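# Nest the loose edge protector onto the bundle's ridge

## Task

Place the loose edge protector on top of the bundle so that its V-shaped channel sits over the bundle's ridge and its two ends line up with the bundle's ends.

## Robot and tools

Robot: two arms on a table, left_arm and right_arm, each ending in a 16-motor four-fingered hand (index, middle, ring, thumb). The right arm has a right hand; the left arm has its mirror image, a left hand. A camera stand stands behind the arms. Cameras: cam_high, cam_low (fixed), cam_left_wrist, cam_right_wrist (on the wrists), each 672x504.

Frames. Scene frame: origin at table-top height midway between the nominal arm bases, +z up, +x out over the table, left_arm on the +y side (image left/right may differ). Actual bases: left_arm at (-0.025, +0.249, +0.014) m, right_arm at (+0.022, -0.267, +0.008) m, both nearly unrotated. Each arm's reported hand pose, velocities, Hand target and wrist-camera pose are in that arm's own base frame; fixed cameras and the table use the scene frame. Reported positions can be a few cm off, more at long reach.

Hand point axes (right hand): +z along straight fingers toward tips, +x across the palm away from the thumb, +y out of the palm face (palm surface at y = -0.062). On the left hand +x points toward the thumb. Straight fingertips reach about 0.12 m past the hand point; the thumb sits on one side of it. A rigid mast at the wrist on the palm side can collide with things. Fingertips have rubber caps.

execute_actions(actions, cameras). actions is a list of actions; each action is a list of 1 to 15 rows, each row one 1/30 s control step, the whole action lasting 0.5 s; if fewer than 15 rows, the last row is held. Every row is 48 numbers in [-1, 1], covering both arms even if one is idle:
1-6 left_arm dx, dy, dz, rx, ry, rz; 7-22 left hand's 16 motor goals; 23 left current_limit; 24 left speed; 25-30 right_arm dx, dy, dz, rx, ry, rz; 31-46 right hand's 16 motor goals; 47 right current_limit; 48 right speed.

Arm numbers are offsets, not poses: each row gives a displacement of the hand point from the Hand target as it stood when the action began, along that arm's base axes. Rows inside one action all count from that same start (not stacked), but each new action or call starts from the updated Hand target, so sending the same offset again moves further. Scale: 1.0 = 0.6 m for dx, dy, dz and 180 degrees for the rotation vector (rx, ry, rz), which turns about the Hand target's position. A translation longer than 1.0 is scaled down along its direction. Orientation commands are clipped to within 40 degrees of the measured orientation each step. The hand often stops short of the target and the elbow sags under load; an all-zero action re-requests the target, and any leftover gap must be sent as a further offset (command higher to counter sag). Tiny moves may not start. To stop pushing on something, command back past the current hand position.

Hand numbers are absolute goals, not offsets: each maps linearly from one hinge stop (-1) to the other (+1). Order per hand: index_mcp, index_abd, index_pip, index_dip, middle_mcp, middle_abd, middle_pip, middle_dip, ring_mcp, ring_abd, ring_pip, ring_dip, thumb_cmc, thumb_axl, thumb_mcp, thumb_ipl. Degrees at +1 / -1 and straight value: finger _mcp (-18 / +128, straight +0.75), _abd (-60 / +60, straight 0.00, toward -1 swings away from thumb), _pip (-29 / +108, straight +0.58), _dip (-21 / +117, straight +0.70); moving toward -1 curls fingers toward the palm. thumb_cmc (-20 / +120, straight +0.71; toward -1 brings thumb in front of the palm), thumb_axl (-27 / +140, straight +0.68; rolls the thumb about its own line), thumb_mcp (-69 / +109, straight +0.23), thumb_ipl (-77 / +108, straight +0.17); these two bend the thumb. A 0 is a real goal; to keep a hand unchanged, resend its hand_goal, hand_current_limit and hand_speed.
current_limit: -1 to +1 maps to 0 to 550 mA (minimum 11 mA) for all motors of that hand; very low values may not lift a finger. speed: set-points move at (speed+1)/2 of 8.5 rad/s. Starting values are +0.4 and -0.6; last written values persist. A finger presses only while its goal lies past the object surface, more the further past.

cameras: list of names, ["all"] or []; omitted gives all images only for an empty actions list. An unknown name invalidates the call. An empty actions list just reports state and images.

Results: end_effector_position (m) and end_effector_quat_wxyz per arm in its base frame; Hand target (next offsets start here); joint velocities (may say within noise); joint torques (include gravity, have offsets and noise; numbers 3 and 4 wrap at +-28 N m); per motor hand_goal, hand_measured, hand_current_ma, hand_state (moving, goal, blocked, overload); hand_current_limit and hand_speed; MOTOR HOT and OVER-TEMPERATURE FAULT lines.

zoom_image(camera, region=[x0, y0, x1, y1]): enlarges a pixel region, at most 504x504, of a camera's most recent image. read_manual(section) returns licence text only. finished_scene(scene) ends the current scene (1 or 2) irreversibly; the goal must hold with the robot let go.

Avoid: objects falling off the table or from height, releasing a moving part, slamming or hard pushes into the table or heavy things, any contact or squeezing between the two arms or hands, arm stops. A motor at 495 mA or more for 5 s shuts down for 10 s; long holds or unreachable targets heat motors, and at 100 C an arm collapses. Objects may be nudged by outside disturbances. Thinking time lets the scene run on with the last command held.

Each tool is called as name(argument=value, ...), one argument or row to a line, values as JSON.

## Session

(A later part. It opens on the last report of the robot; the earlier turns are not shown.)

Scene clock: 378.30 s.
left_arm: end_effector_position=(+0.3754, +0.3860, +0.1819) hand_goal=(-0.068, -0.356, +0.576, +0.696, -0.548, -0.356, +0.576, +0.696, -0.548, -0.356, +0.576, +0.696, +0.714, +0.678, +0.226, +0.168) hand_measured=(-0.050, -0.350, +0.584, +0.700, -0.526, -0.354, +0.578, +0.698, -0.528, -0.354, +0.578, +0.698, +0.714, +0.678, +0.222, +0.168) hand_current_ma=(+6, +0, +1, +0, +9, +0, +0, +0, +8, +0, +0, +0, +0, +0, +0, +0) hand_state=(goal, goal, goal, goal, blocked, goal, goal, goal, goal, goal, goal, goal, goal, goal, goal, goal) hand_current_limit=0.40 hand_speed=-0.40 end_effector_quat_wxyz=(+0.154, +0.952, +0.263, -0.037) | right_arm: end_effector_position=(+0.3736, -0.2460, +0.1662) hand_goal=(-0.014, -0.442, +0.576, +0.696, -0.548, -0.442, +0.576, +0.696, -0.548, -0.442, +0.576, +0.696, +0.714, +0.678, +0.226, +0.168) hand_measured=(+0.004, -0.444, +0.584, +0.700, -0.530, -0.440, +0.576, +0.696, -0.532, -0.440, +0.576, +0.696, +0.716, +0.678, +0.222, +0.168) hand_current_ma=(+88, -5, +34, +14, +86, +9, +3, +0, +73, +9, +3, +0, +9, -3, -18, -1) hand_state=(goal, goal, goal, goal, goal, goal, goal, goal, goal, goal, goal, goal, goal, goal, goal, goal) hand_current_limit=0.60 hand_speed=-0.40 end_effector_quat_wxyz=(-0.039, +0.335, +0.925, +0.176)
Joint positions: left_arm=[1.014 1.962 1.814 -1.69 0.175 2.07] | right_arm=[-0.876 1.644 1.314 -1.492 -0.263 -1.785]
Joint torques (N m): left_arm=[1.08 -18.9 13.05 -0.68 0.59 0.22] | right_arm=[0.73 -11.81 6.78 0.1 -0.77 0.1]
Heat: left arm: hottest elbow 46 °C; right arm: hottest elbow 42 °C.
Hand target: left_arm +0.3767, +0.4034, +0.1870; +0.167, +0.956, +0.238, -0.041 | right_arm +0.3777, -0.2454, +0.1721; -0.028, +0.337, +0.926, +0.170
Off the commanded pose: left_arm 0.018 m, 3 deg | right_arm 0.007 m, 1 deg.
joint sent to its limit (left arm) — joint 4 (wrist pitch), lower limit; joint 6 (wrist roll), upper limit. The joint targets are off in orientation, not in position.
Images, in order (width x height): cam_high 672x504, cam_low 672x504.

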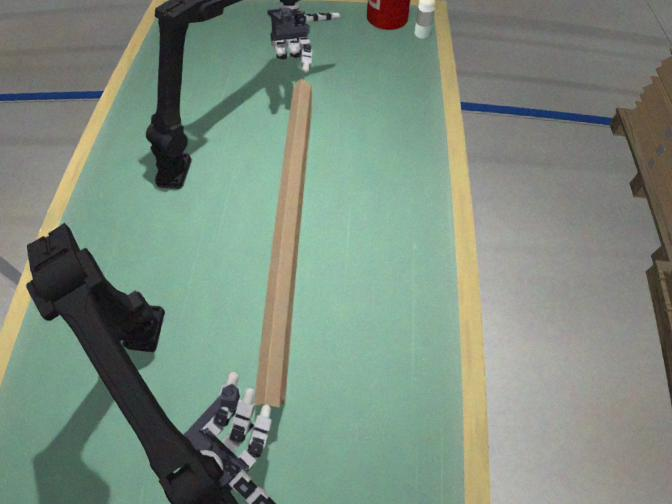

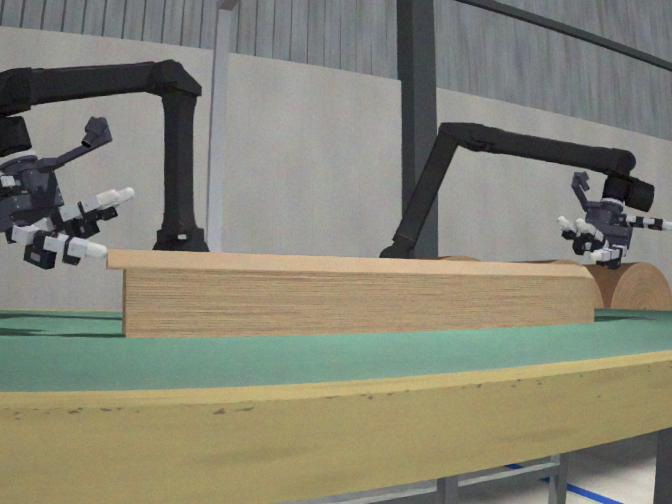

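execute_actions(
  actions=[
    [[0,0.0,0.0,0,0,0,-0.068,-0.356,0.576,0.696,-0.548,-0.356,0.576,0.696,-0.548,-0.356,0.576,0.696,0.714,0.678,0.226,0.168,0.4,-0.4,-0.005,0.015,0,0,0,0,-0.014,-0.443,0.576,0.696,-0.548,-0.443,0.576,0.696,-0.548,-0.443,0.576,0.696,0.714,0.678,0.226,0.168,0.6,-0.4]],
    [[0,0.0,0.0,0,0,0,-0.068,-0.356,0.576,0.696,-0.548,-0.356,0.576,0.696,-0.548,-0.356,0.576,0.696,0.714,0.678,0.226,0.168,0.4,-0.4,0,0.015,0,0,0,0,-0.014,-0.443,0.576,0.696,-0.548,-0.443,0.576,0.696,-0.548,-0.443,0.576,0.696,0.714,0.678,0.226,0.168,0.6,-0.4]],
  ],
  cameras=["cam_low","cam_high"],
)

zoom_image(
  camera="cam_low",
  region=[60, 190, 190, 285],
)

zoom_image(
  camera="cam_high",
  region=[210, 350, 310, 425],
)

zoom_image(
  camera="cam_low",
  region=[520, 200, 650, 295],
)

Scene clock: 384.20 s.
left_arm: end_effector_position=(+0.3754, +0.3860, +0.1819) hand_goal=(-0.068, -0.356, +0.576, +0.696, -0.548, -0.356, +0.576, +0.696, -0.548, -0.356, +0.576, +0.696, +0.714, +0.678, +0.226, +0.168) hand_measured=(-0.050, -0.350, +0.584, +0.700, -0.526, -0.354, +0.578, +0.698, -0.528, -0.354, +0.578, +0.698, +0.714, +0.678, +0.222, +0.168) hand_current_ma=(+6, +0, +1, +0, +9, +0, +0, +0, +8, +0, +0, +0, +0, +0, +0, +0) hand_state=(goal, goal, goal, goal, blocked, goal, goal, goal, goal, goal, goal, goal, goal, goal, goal, goal) hand_current_limit=0.40 hand_speed=-0.40 end_effector_quat_wxyz=(+0.154, +0.952, +0.263, -0.037) | right_arm: end_effector_position=(+0.3712, -0.2296, +0.1667) hand_goal=(-0.014, -0.442, +0.576, +0.696, -0.548, -0.442, +0.576, +0.696, -0.548, -0.442, +0.576, +0.696, +0.714, +0.678, +0.226, +0.168) hand_measured=(+0.000, -0.432, +0.582, +0.698, -0.530, -0.440, +0.576, +0.696, -0.532, -0.440, +0.576, +0.696, +0.716, +0.678, +0.222, +0.168) hand_current_ma=(+64, +37, +22, +6, +86, +9, +3, +0, +73, +9, +3, +0, +9, -3, -18, -1) hand_state=(goal, goal, goal, goal, goal, goal, goal, goal, goal, goal, goal, goal, goal, goal, goal, goal) hand_current_limit=0.60 hand_speed=-0.40 end_effector_quat_wxyz=(-0.038, +0.337, +0.924, +0.174)
Joint positions: left_arm=[1.014 1.962 1.814 -1.69 0.175 2.07] | right_arm=[-0.856 1.605 1.267 -1.475 -0.267 -1.76]
Joint torques (N m): left_arm=[1.14 -18.9 13 -0.77 0.59 0.23] | right_arm=[0.91 -11.34 6.65 0.06 -0.76 0.07]
Heat: left arm: hottest elbow 46 °C; right arm: hottest elbow 42 °C.
Hand target: left_arm +0.3767, +0.4034, +0.1870; +0.167, +0.956, +0.238, -0.041 | right_arm +0.3747, -0.2274, +0.1721; -0.028, +0.337, +0.926, +0.170
Off the commanded pose: left_arm 0.018 m, 3 deg | right_arm 0.007 m, 1 deg.
joint sent to its limit (left arm) — joint 4 (wrist pitch), lower limit; joint 6 (wrist roll), upper limit. The joint targets are off in orientation, not in position.
Images, in order (width x height): cam_high 672x504, cam_low 672x504.

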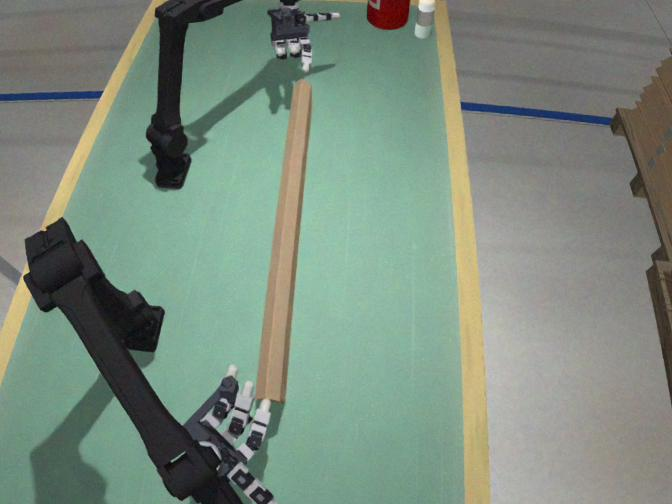

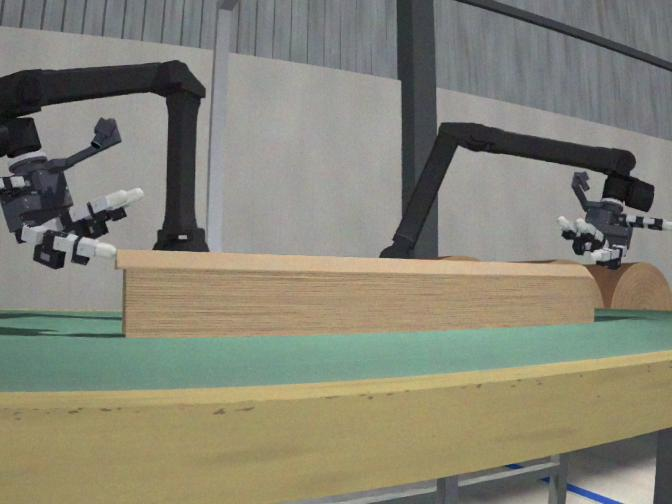

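Scaled by 3.877 from the camera's 672x504 image, which has a finer 960x720 frame.

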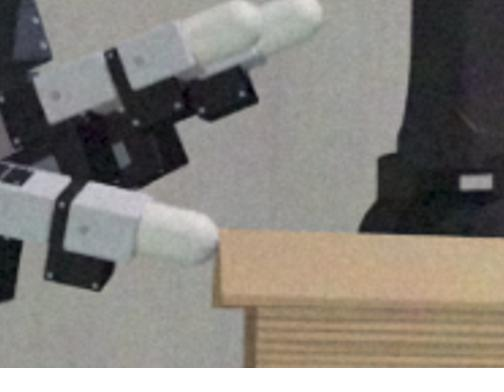

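Scaled by 5.040 from the camera's 672x504 image, which has a finer 960x720 frame.

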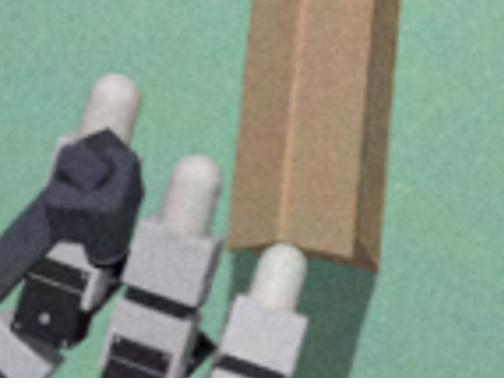

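Scaled by 3.877 from the camera's 672x504 image, which has a finer 960x720 frame.

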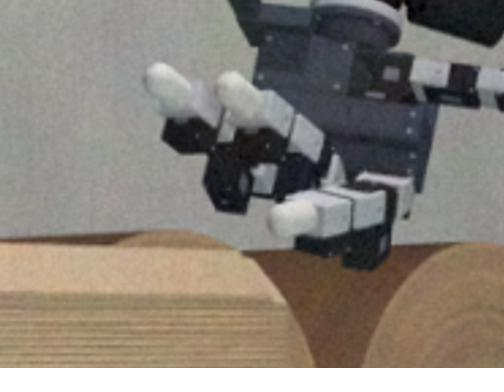

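execute_actions(
  actions=[
    [[0,0.0,0.0,0,0,0,-0.068,-0.356,0.576,0.696,-0.548,-0.356,0.576,0.696,-0.548,-0.356,0.576,0.696,0.714,0.678,0.226,0.168,0.4,-0.4,-0.001,0.016,0,0,0,0,-0.014,-0.443,0.576,0.696,-0.548,-0.443,0.576,0.696,-0.548,-0.443,0.576,0.696,0.714,0.678,0.226,0.168,0.6,-0.4]],
  ],
  cameras=["cam_low","cam_high"],
)

zoom_image(
  camera="cam_low",
  region=[90, 230, 150, 275],
)

zoom_image(
  camera="cam_low",
  region=[560, 240, 620, 285],
)

Scene clock: 389.77 s.
left_arm: end_effector_position=(+0.3754, +0.3860, +0.1819) hand_goal=(-0.068, -0.356, +0.576, +0.696, -0.548, -0.356, +0.576, +0.696, -0.548, -0.356, +0.576, +0.696, +0.714, +0.678, +0.226, +0.168) hand_measured=(-0.050, -0.350, +0.584, +0.700, -0.526, -0.354, +0.578, +0.698, -0.528, -0.354, +0.578, +0.698, +0.714, +0.678, +0.222, +0.168) hand_current_ma=(+6, +0, +1, +0, +9, +0, +0, +0, +8, +0, +0, +0, +0, +0, +0, +0) hand_state=(goal, goal, goal, goal, blocked, goal, goal, goal, goal, goal, goal, goal, goal, goal, goal, goal) hand_current_limit=0.40 hand_speed=-0.40 end_effector_quat_wxyz=(+0.154, +0.952, +0.263, -0.037) | right_arm: end_effector_position=(+0.3708, -0.2200, +0.1671) hand_goal=(-0.014, -0.442, +0.576, +0.696, -0.548, -0.442, +0.576, +0.696, -0.548, -0.442, +0.576, +0.696, +0.714, +0.678, +0.226, +0.168) hand_measured=(+0.000, -0.430, +0.582, +0.698, -0.530, -0.440, +0.576, +0.696, -0.532, -0.440, +0.576, +0.696, +0.716, +0.678, +0.222, +0.168) hand_current_ma=(+62, +42, +22, +5, +86, +9, +3, +0, +73, +9, +3, +0, +9, -3, -18, -1) hand_state=(goal, goal, goal, goal, goal, goal, goal, goal, goal, goal, goal, goal, goal, goal, goal, goal) hand_current_limit=0.60 hand_speed=-0.40 end_effector_quat_wxyz=(-0.038, +0.337, +0.924, +0.174)
Joint positions: left_arm=[1.014 1.962 1.814 -1.69 0.175 2.07] | right_arm=[-0.843 1.585 1.244 -1.468 -0.27 -1.746]
Joint torques (N m): left_arm=[1.08 -18.78 12.97 -0.72 0.59 0.2] | right_arm=[0.97 -11.05 6.65 0.12 -0.8 0.08]
Heat: left arm: hottest elbow 47 °C; right arm: hottest elbow 42 °C.
Hand target: left_arm +0.3767, +0.4034, +0.1870; +0.167, +0.956, +0.238, -0.041 | right_arm +0.3742, -0.2178, +0.1722; -0.028, +0.337, +0.926, +0.170
Off the commanded pose: left_arm 0.018 m, 3 deg | right_arm 0.006 m, 1 deg.
joint sent to its limit (left arm) — joint 4 (wrist pitch), lower limit; joint 6 (wrist roll), upper limit. The joint targets are off in orientation, not in position.
Images, in order (width x height): cam_high 672x504, cam_low 672x504.

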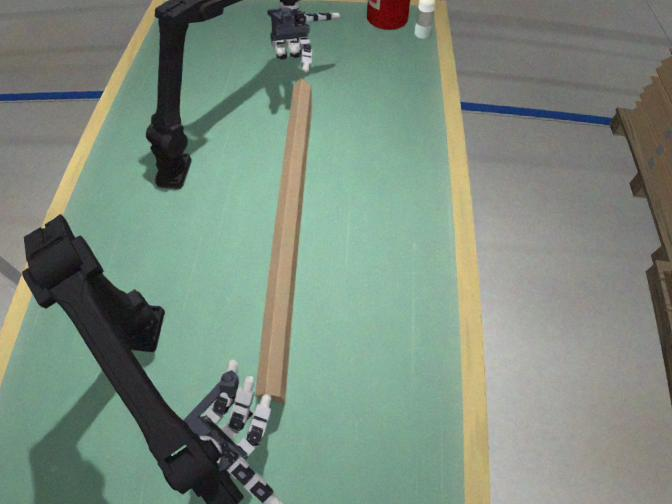

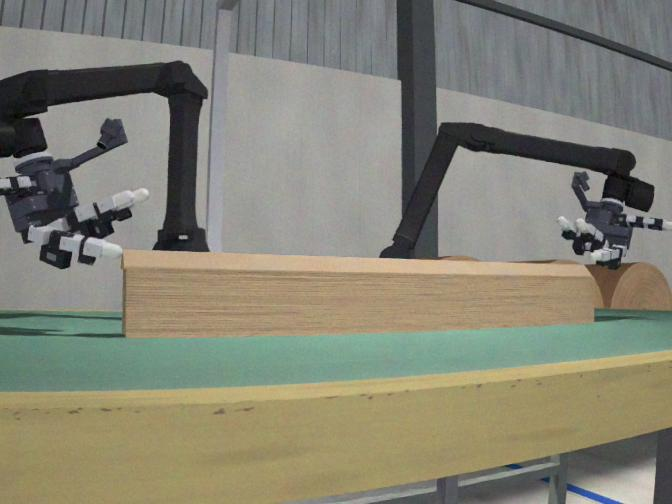

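Scaled by 8.400 from the camera's 672x504 image, which has a finer 960x720 frame.

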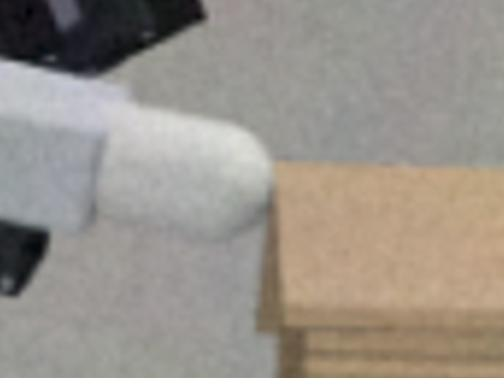

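Scaled by 8.400 from the camera's 672x504 image, which has a finer 960x720 frame.

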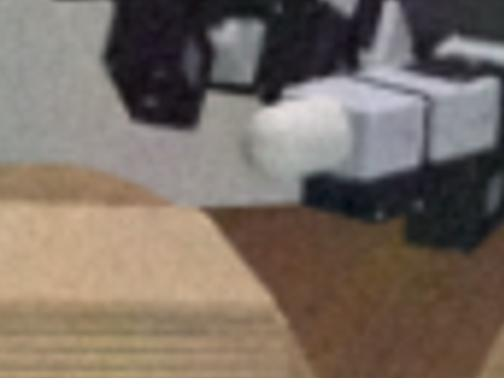

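execute_actions(
  actions=[
    [[0,0.0,0.0,0,0,0,-0.068,-0.356,0.576,0.696,-0.548,-0.356,0.576,0.696,-0.548,-0.356,0.576,0.696,0.714,0.678,0.226,0.168,0.4,-0.4,-0.001,0.006,0,0,0,0,-0.014,-0.443,0.576,0.696,-0.548,-0.443,0.576,0.696,-0.548,-0.443,0.576,0.696,0.714,0.678,0.226,0.168,0.6,-0.4]],
  ],
  cameras=["cam_low"],
)

zoom_image(
  camera="cam_low",
  region=[90, 230, 150, 275],
)

zoom_image(
  camera="cam_low",
  region=[560, 240, 620, 285],
)

Scene clock: 395.10 s.
left_arm: end_effector_position=(+0.3754, +0.3860, +0.1819) hand_goal=(-0.068, -0.356, +0.576, +0.696, -0.548, -0.356, +0.576, +0.696, -0.548, -0.356, +0.576, +0.696, +0.714, +0.678, +0.226, +0.168) hand_measured=(-0.050, -0.350, +0.584, +0.700, -0.526, -0.354, +0.578, +0.698, -0.528, -0.354, +0.578, +0.698, +0.714, +0.678, +0.222, +0.168) hand_current_ma=(+6, +0, +1, +0, +9, +0, +0, +0, +8, +0, +0, +0, +0, +0, +0, +0) hand_state=(goal, goal, goal, goal, blocked, goal, goal, goal, goal, goal, goal, goal, goal, goal, goal, goal) hand_current_limit=0.40 hand_speed=-0.40 end_effector_quat_wxyz=(+0.154, +0.952, +0.263, -0.037) | right_arm: end_effector_position=(+0.3704, -0.2177, +0.1671) hand_goal=(-0.014, -0.442, +0.576, +0.696, -0.548, -0.442, +0.576, +0.696, -0.548, -0.442, +0.576, +0.696, +0.714, +0.678, +0.226, +0.168) hand_measured=(+0.000, -0.430, +0.580, +0.698, -0.530, -0.440, +0.576, +0.696, -0.532, -0.440, +0.576, +0.696, +0.716, +0.678, +0.222, +0.168) hand_current_ma=(+62, +42, +19, +5, +86, +9, +3, +0, +73, +9, +3, +0, +9, -3, -18, -1) hand_state=(goal, goal, goal, goal, goal, goal, goal, goal, goal, goal, goal, goal, goal, goal, goal, goal) hand_current_limit=0.60 hand_speed=-0.40 end_effector_quat_wxyz=(-0.037, +0.339, +0.924, +0.173)
Joint positions: left_arm=[1.014 1.962 1.814 -1.69 0.175 2.07] | right_arm=[-0.84 1.578 1.236 -1.464 -0.271 -1.739]
Joint torques (N m): left_arm=[1.08 -18.73 13.05 -0.68 0.59 0.22] | right_arm=[1.08 -10.99 6.54 0.08 -0.8 0.05]
Heat: left arm: hottest elbow 47 °C; right arm: hottest elbow 42 °C.
Hand target: left_arm +0.3767, +0.4034, +0.1870; +0.167, +0.956, +0.238, -0.041 | right_arm +0.3736, -0.2142, +0.1721; -0.028, +0.337, +0.926, +0.170
Off the commanded pose: left_arm 0.018 m, 3 deg | right_arm 0.007 m, 1 deg.
joint sent to its limit (left arm) — joint 4 (wrist pitch), lower limit; joint 6 (wrist roll), upper limit. The joint targets are off in orientation, not in position.
Images, in order (width x height): cam_low 672x504.

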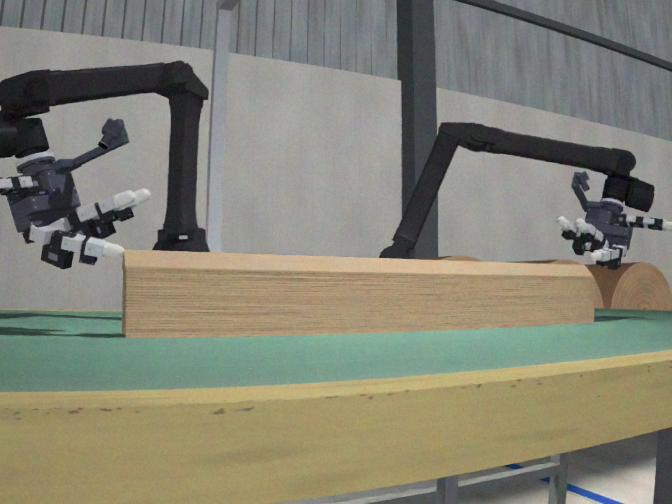

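Scaled by 8.400 from the camera's 672x504 image, which has a finer 960x720 frame.

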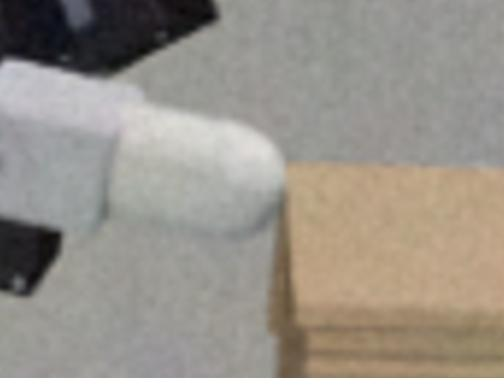

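Scaled by 8.400 from the camera's 672x504 image, which has a finer 960x720 frame.

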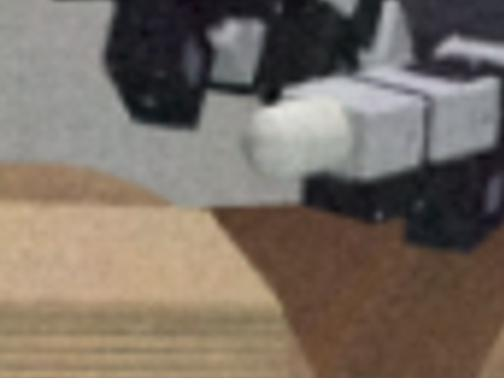

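execute_actions(
  actions=[
    [[0,0.0,0.0,0,0,0,-0.068,-0.356,0.576,0.696,-0.548,-0.356,0.576,0.696,-0.548,-0.356,0.576,0.696,0.714,0.678,0.226,0.168,0.4,-0.4,0,0.0035,0,0,0,0,-0.014,-0.443,0.576,0.696,-0.548,-0.443,0.576,0.696,-0.548,-0.443,0.576,0.696,0.714,0.678,0.226,0.168,0.6,-0.4]],
  ],
  cameras=["cam_low"],
)

zoom_image(
  camera="cam_low",
  region=[90, 230, 150, 275],
)

zoom_image(
  camera="cam_low",
  region=[560, 240, 620, 285],
)

Scene clock: 398.27 s.
left_arm: end_effector_position=(+0.3754, +0.3860, +0.1819) hand_goal=(-0.068, -0.356, +0.576, +0.696, -0.548, -0.356, +0.576, +0.696, -0.548, -0.356, +0.576, +0.696, +0.714, +0.678, +0.226, +0.168) hand_measured=(-0.050, -0.350, +0.584, +0.700, -0.526, -0.354, +0.578, +0.698, -0.528, -0.354, +0.578, +0.698, +0.714, +0.678, +0.222, +0.168) hand_current_ma=(+6, +0, +1, +0, +9, +0, +0, +0, +8, +0, +0, +0, +0, +0, +0, +0) hand_state=(goal, goal, goal, goal, blocked, goal, goal, goal, goal, goal, goal, goal, goal, goal, goal, goal) hand_current_limit=0.40 hand_speed=-0.40 end_effector_quat_wxyz=(+0.154, +0.952, +0.263, -0.037) | right_arm: end_effector_position=(+0.3703, -0.2157, +0.1672) hand_goal=(-0.014, -0.442, +0.576, +0.696, -0.548, -0.442, +0.576, +0.696, -0.548, -0.442, +0.576, +0.696, +0.714, +0.678, +0.226, +0.168) hand_measured=(+0.000, -0.430, +0.580, +0.698, -0.530, -0.440, +0.576, +0.696, -0.532, -0.440, +0.576, +0.696, +0.716, +0.678, +0.222, +0.168) hand_current_ma=(+62, +42, +19, +5, +86, +9, +3, +0, +73, +9, +3, +0, +9, -3, -18, -1) hand_state=(goal, goal, goal, goal, goal, goal, goal, goal, goal, goal, goal, goal, goal, goal, goal, goal) hand_current_limit=0.60 hand_speed=-0.40 end_effector_quat_wxyz=(-0.037, +0.339, +0.924, +0.173)
Joint positions: left_arm=[1.014 1.962 1.814 -1.69 0.175 2.07] | right_arm=[-0.837 1.573 1.232 -1.463 -0.271 -1.736]
Joint torques (N m): left_arm=[0.85 -18.96 13.01 -0.7 0.58 0.21] | right_arm=[0.97 -10.93 6.54 0.09 -0.8 0.05]
Heat: left arm: hottest elbow 47 °C; right arm: hottest elbow 42 °C.
Hand target: left_arm +0.3767, +0.4034, +0.1870; +0.167, +0.956, +0.238, -0.041 | right_arm +0.3735, -0.2120, +0.1722; -0.028, +0.337, +0.926, +0.170
Off the commanded pose: left_arm 0.018 m, 3 deg | right_arm 0.007 m, 1 deg.
joint sent to its limit (left arm) — joint 4 (wrist pitch), lower limit; joint 6 (wrist roll), upper limit. The joint targets are off in orientation, not in position.
Images, in order (width x height): cam_low 672x504.

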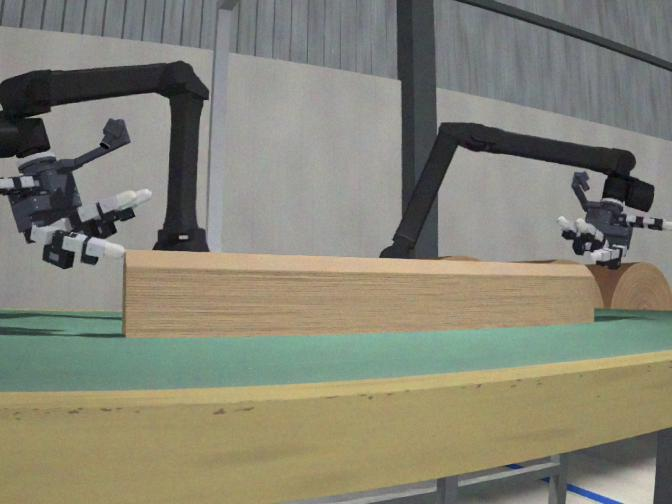

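Scaled by 8.400 from the camera's 672x504 image, which has a finer 960x720 frame.

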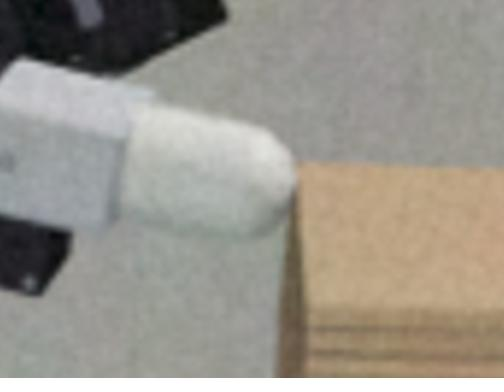

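Scaled by 8.400 from the camera's 672x504 image, which has a finer 960x720 frame.

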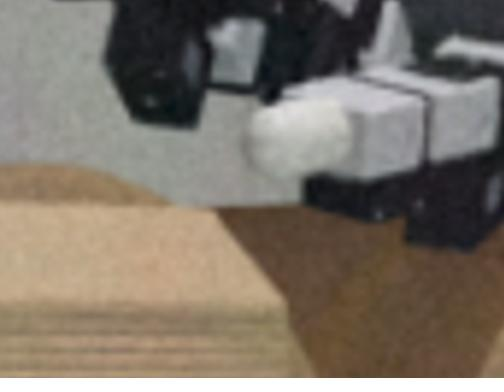

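execute_actions(
  actions=[
    [[0,0.03,0.02,0,0,0,-0.068,-0.356,0.576,0.696,-0.548,-0.356,0.576,0.696,-0.548,-0.356,0.576,0.696,0.714,0.678,0.226,0.168,0.4,-0.4,0,-0.05,0,0,0,0,-0.014,-0.443,0.576,0.696,-0.548,-0.443,0.576,0.696,-0.548,-0.443,0.576,0.696,0.714,0.678,0.226,0.168,0.4,-0.4]],
    [[0,0.0,0.03,0,0,0,-0.068,-0.356,0.576,0.696,-0.548,-0.356,0.576,0.696,-0.548,-0.356,0.576,0.696,0.714,0.678,0.226,0.168,0.4,-0.4,-0.02,-0.05,0,0,0,0,-0.014,-0.443,0.576,0.696,-0.548,-0.443,0.576,0.696,-0.548,-0.443,0.576,0.696,0.714,0.678,0.226,0.168,0.4,-0.4]],
  ],
  cameras=["cam_low","cam_high"],
)

zoom_image(
  camera="cam_low",
  region=[90, 230, 150, 275],
)

zoom_image(
  camera="cam_low",
  region=[560, 240, 620, 285],
)

zoom_image(
  camera="cam_high",
  region=[230, 360, 310, 420],
)

zoom_image(
  camera="cam_high",
  region=[270, 60, 330, 105],
)

Scene clock: 405.67 s.
left_arm: end_effector_position=(+0.3762, +0.4046, +0.1949) hand_goal=(-0.068, -0.356, +0.576, +0.696, -0.548, -0.356, +0.576, +0.696, -0.548, -0.356, +0.576, +0.696, +0.714, +0.678, +0.226, +0.168) hand_measured=(-0.050, -0.352, +0.584, +0.700, -0.526, -0.354, +0.578, +0.698, -0.528, -0.354, +0.578, +0.698, +0.714, +0.678, +0.222, +0.168) hand_current_ma=(+6, +0, +1, +0, +9, +0, +0, +0, +8, +0, +0, +0, +0, +0, +0, +0) hand_state=(goal, goal, goal, goal, blocked, goal, goal, goal, goal, goal, goal, goal, goal, goal, goal, goal) hand_current_limit=0.40 hand_speed=-0.40 end_effector_quat_wxyz=(+0.145, +0.951, +0.272, -0.016) | right_arm: end_effector_position=(+0.3538, -0.2630, +0.1619) hand_goal=(-0.014, -0.442, +0.576, +0.696, -0.548, -0.442, +0.576, +0.696, -0.548, -0.442, +0.576, +0.696, +0.714, +0.678, +0.226, +0.168) hand_measured=(+0.000, -0.436, +0.580, +0.698, -0.530, -0.440, +0.576, +0.696, -0.532, -0.440, +0.576, +0.696, +0.716, +0.678, +0.222, +0.168) hand_current_ma=(+62, +25, +18, +5, +86, +9, +3, +0, +73, +9, +3, +0, +9, -3, -18, -1) hand_state=(goal, goal, goal, goal, goal, goal, goal, goal, goal, goal, goal, goal, goal, goal, goal, goal) hand_current_limit=0.40 hand_speed=-0.40 end_effector_quat_wxyz=(-0.037, +0.346, +0.921, +0.175)
Joint positions: left_arm=[1.035 1.969 1.863 -1.69 0.188 2.07] | right_arm=[-0.934 1.644 1.302 -1.487 -0.252 -1.819]
Joint torques (N m): left_arm=[1.2 -21.77 13.59 -0.58 0.69 0.2] | right_arm=[1.32 -9.64 10.04 -1.1 -0.58 -0.14]
Heat: left arm: hottest elbow 47 °C; right arm: hottest elbow 42 °C.
Hand target: left_arm +0.3767, +0.4212, +0.2170; +0.167, +0.956, +0.238, -0.041 | right_arm +0.3616, -0.2721, +0.1721; -0.028, +0.337, +0.926, +0.170
Off the commanded pose: left_arm 0.028 m, 6 deg | right_arm 0.016 m, 2 deg.
joint sent to its limit (left arm) — joint 4 (wrist pitch), lower limit; joint 6 (wrist roll), upper limit. The joint targets are off in orientation, not in position.
Images, in order (width x height): cam_high 672x504, cam_low 672x504.

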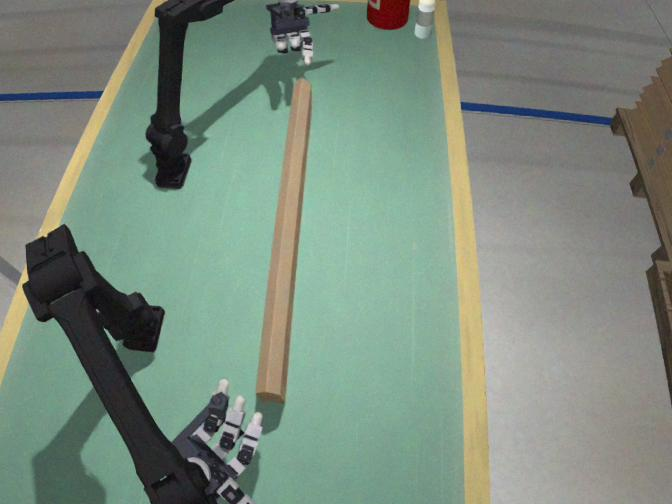

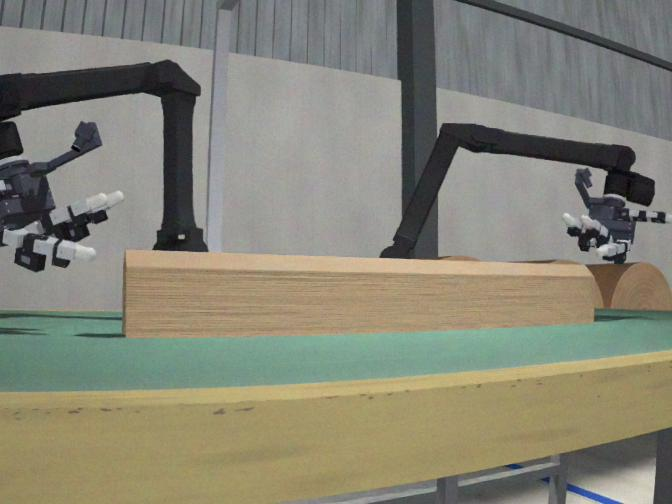

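Scaled by 8.400 from the camera's 672x504 image, which has a finer 960x720 frame.

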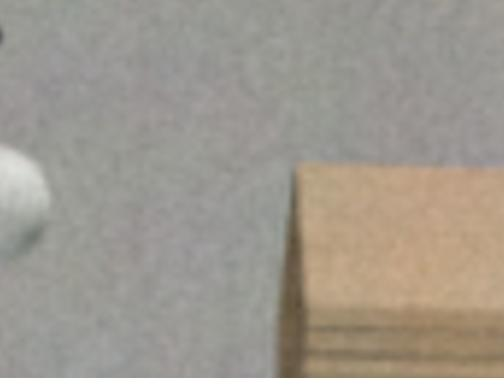

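Scaled by 8.400 from the camera's 672x504 image, which has a finer 960x720 frame.

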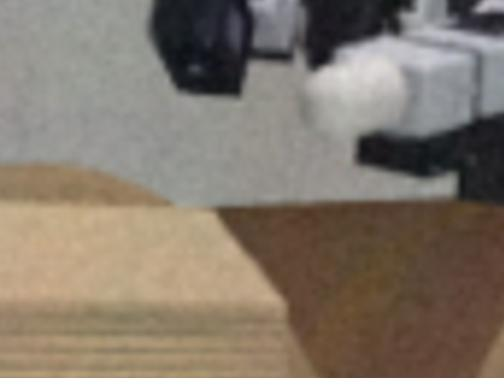

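Scaled by 6.300 from the camera's 672x504 image, which has a finer 960x720 frame.

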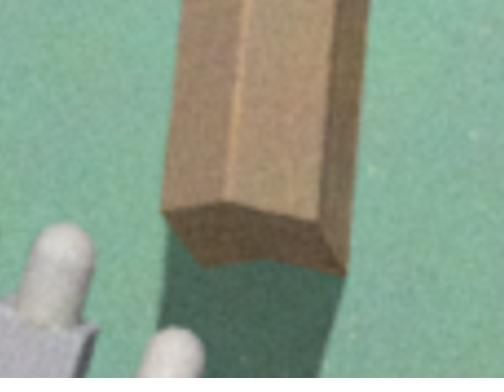

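Scaled by 8.400 from the camera's 672x504 image, which has a finer 960x720 frame.

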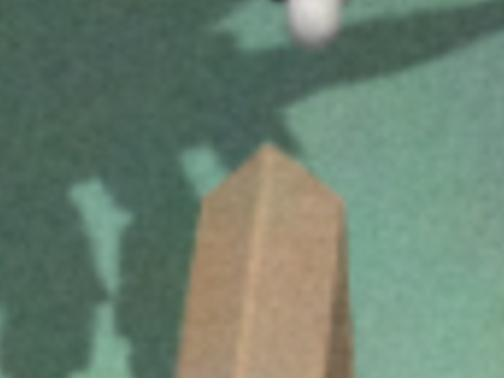

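finished_scene(
  scene=2,
)

The scene is finished: the task was done.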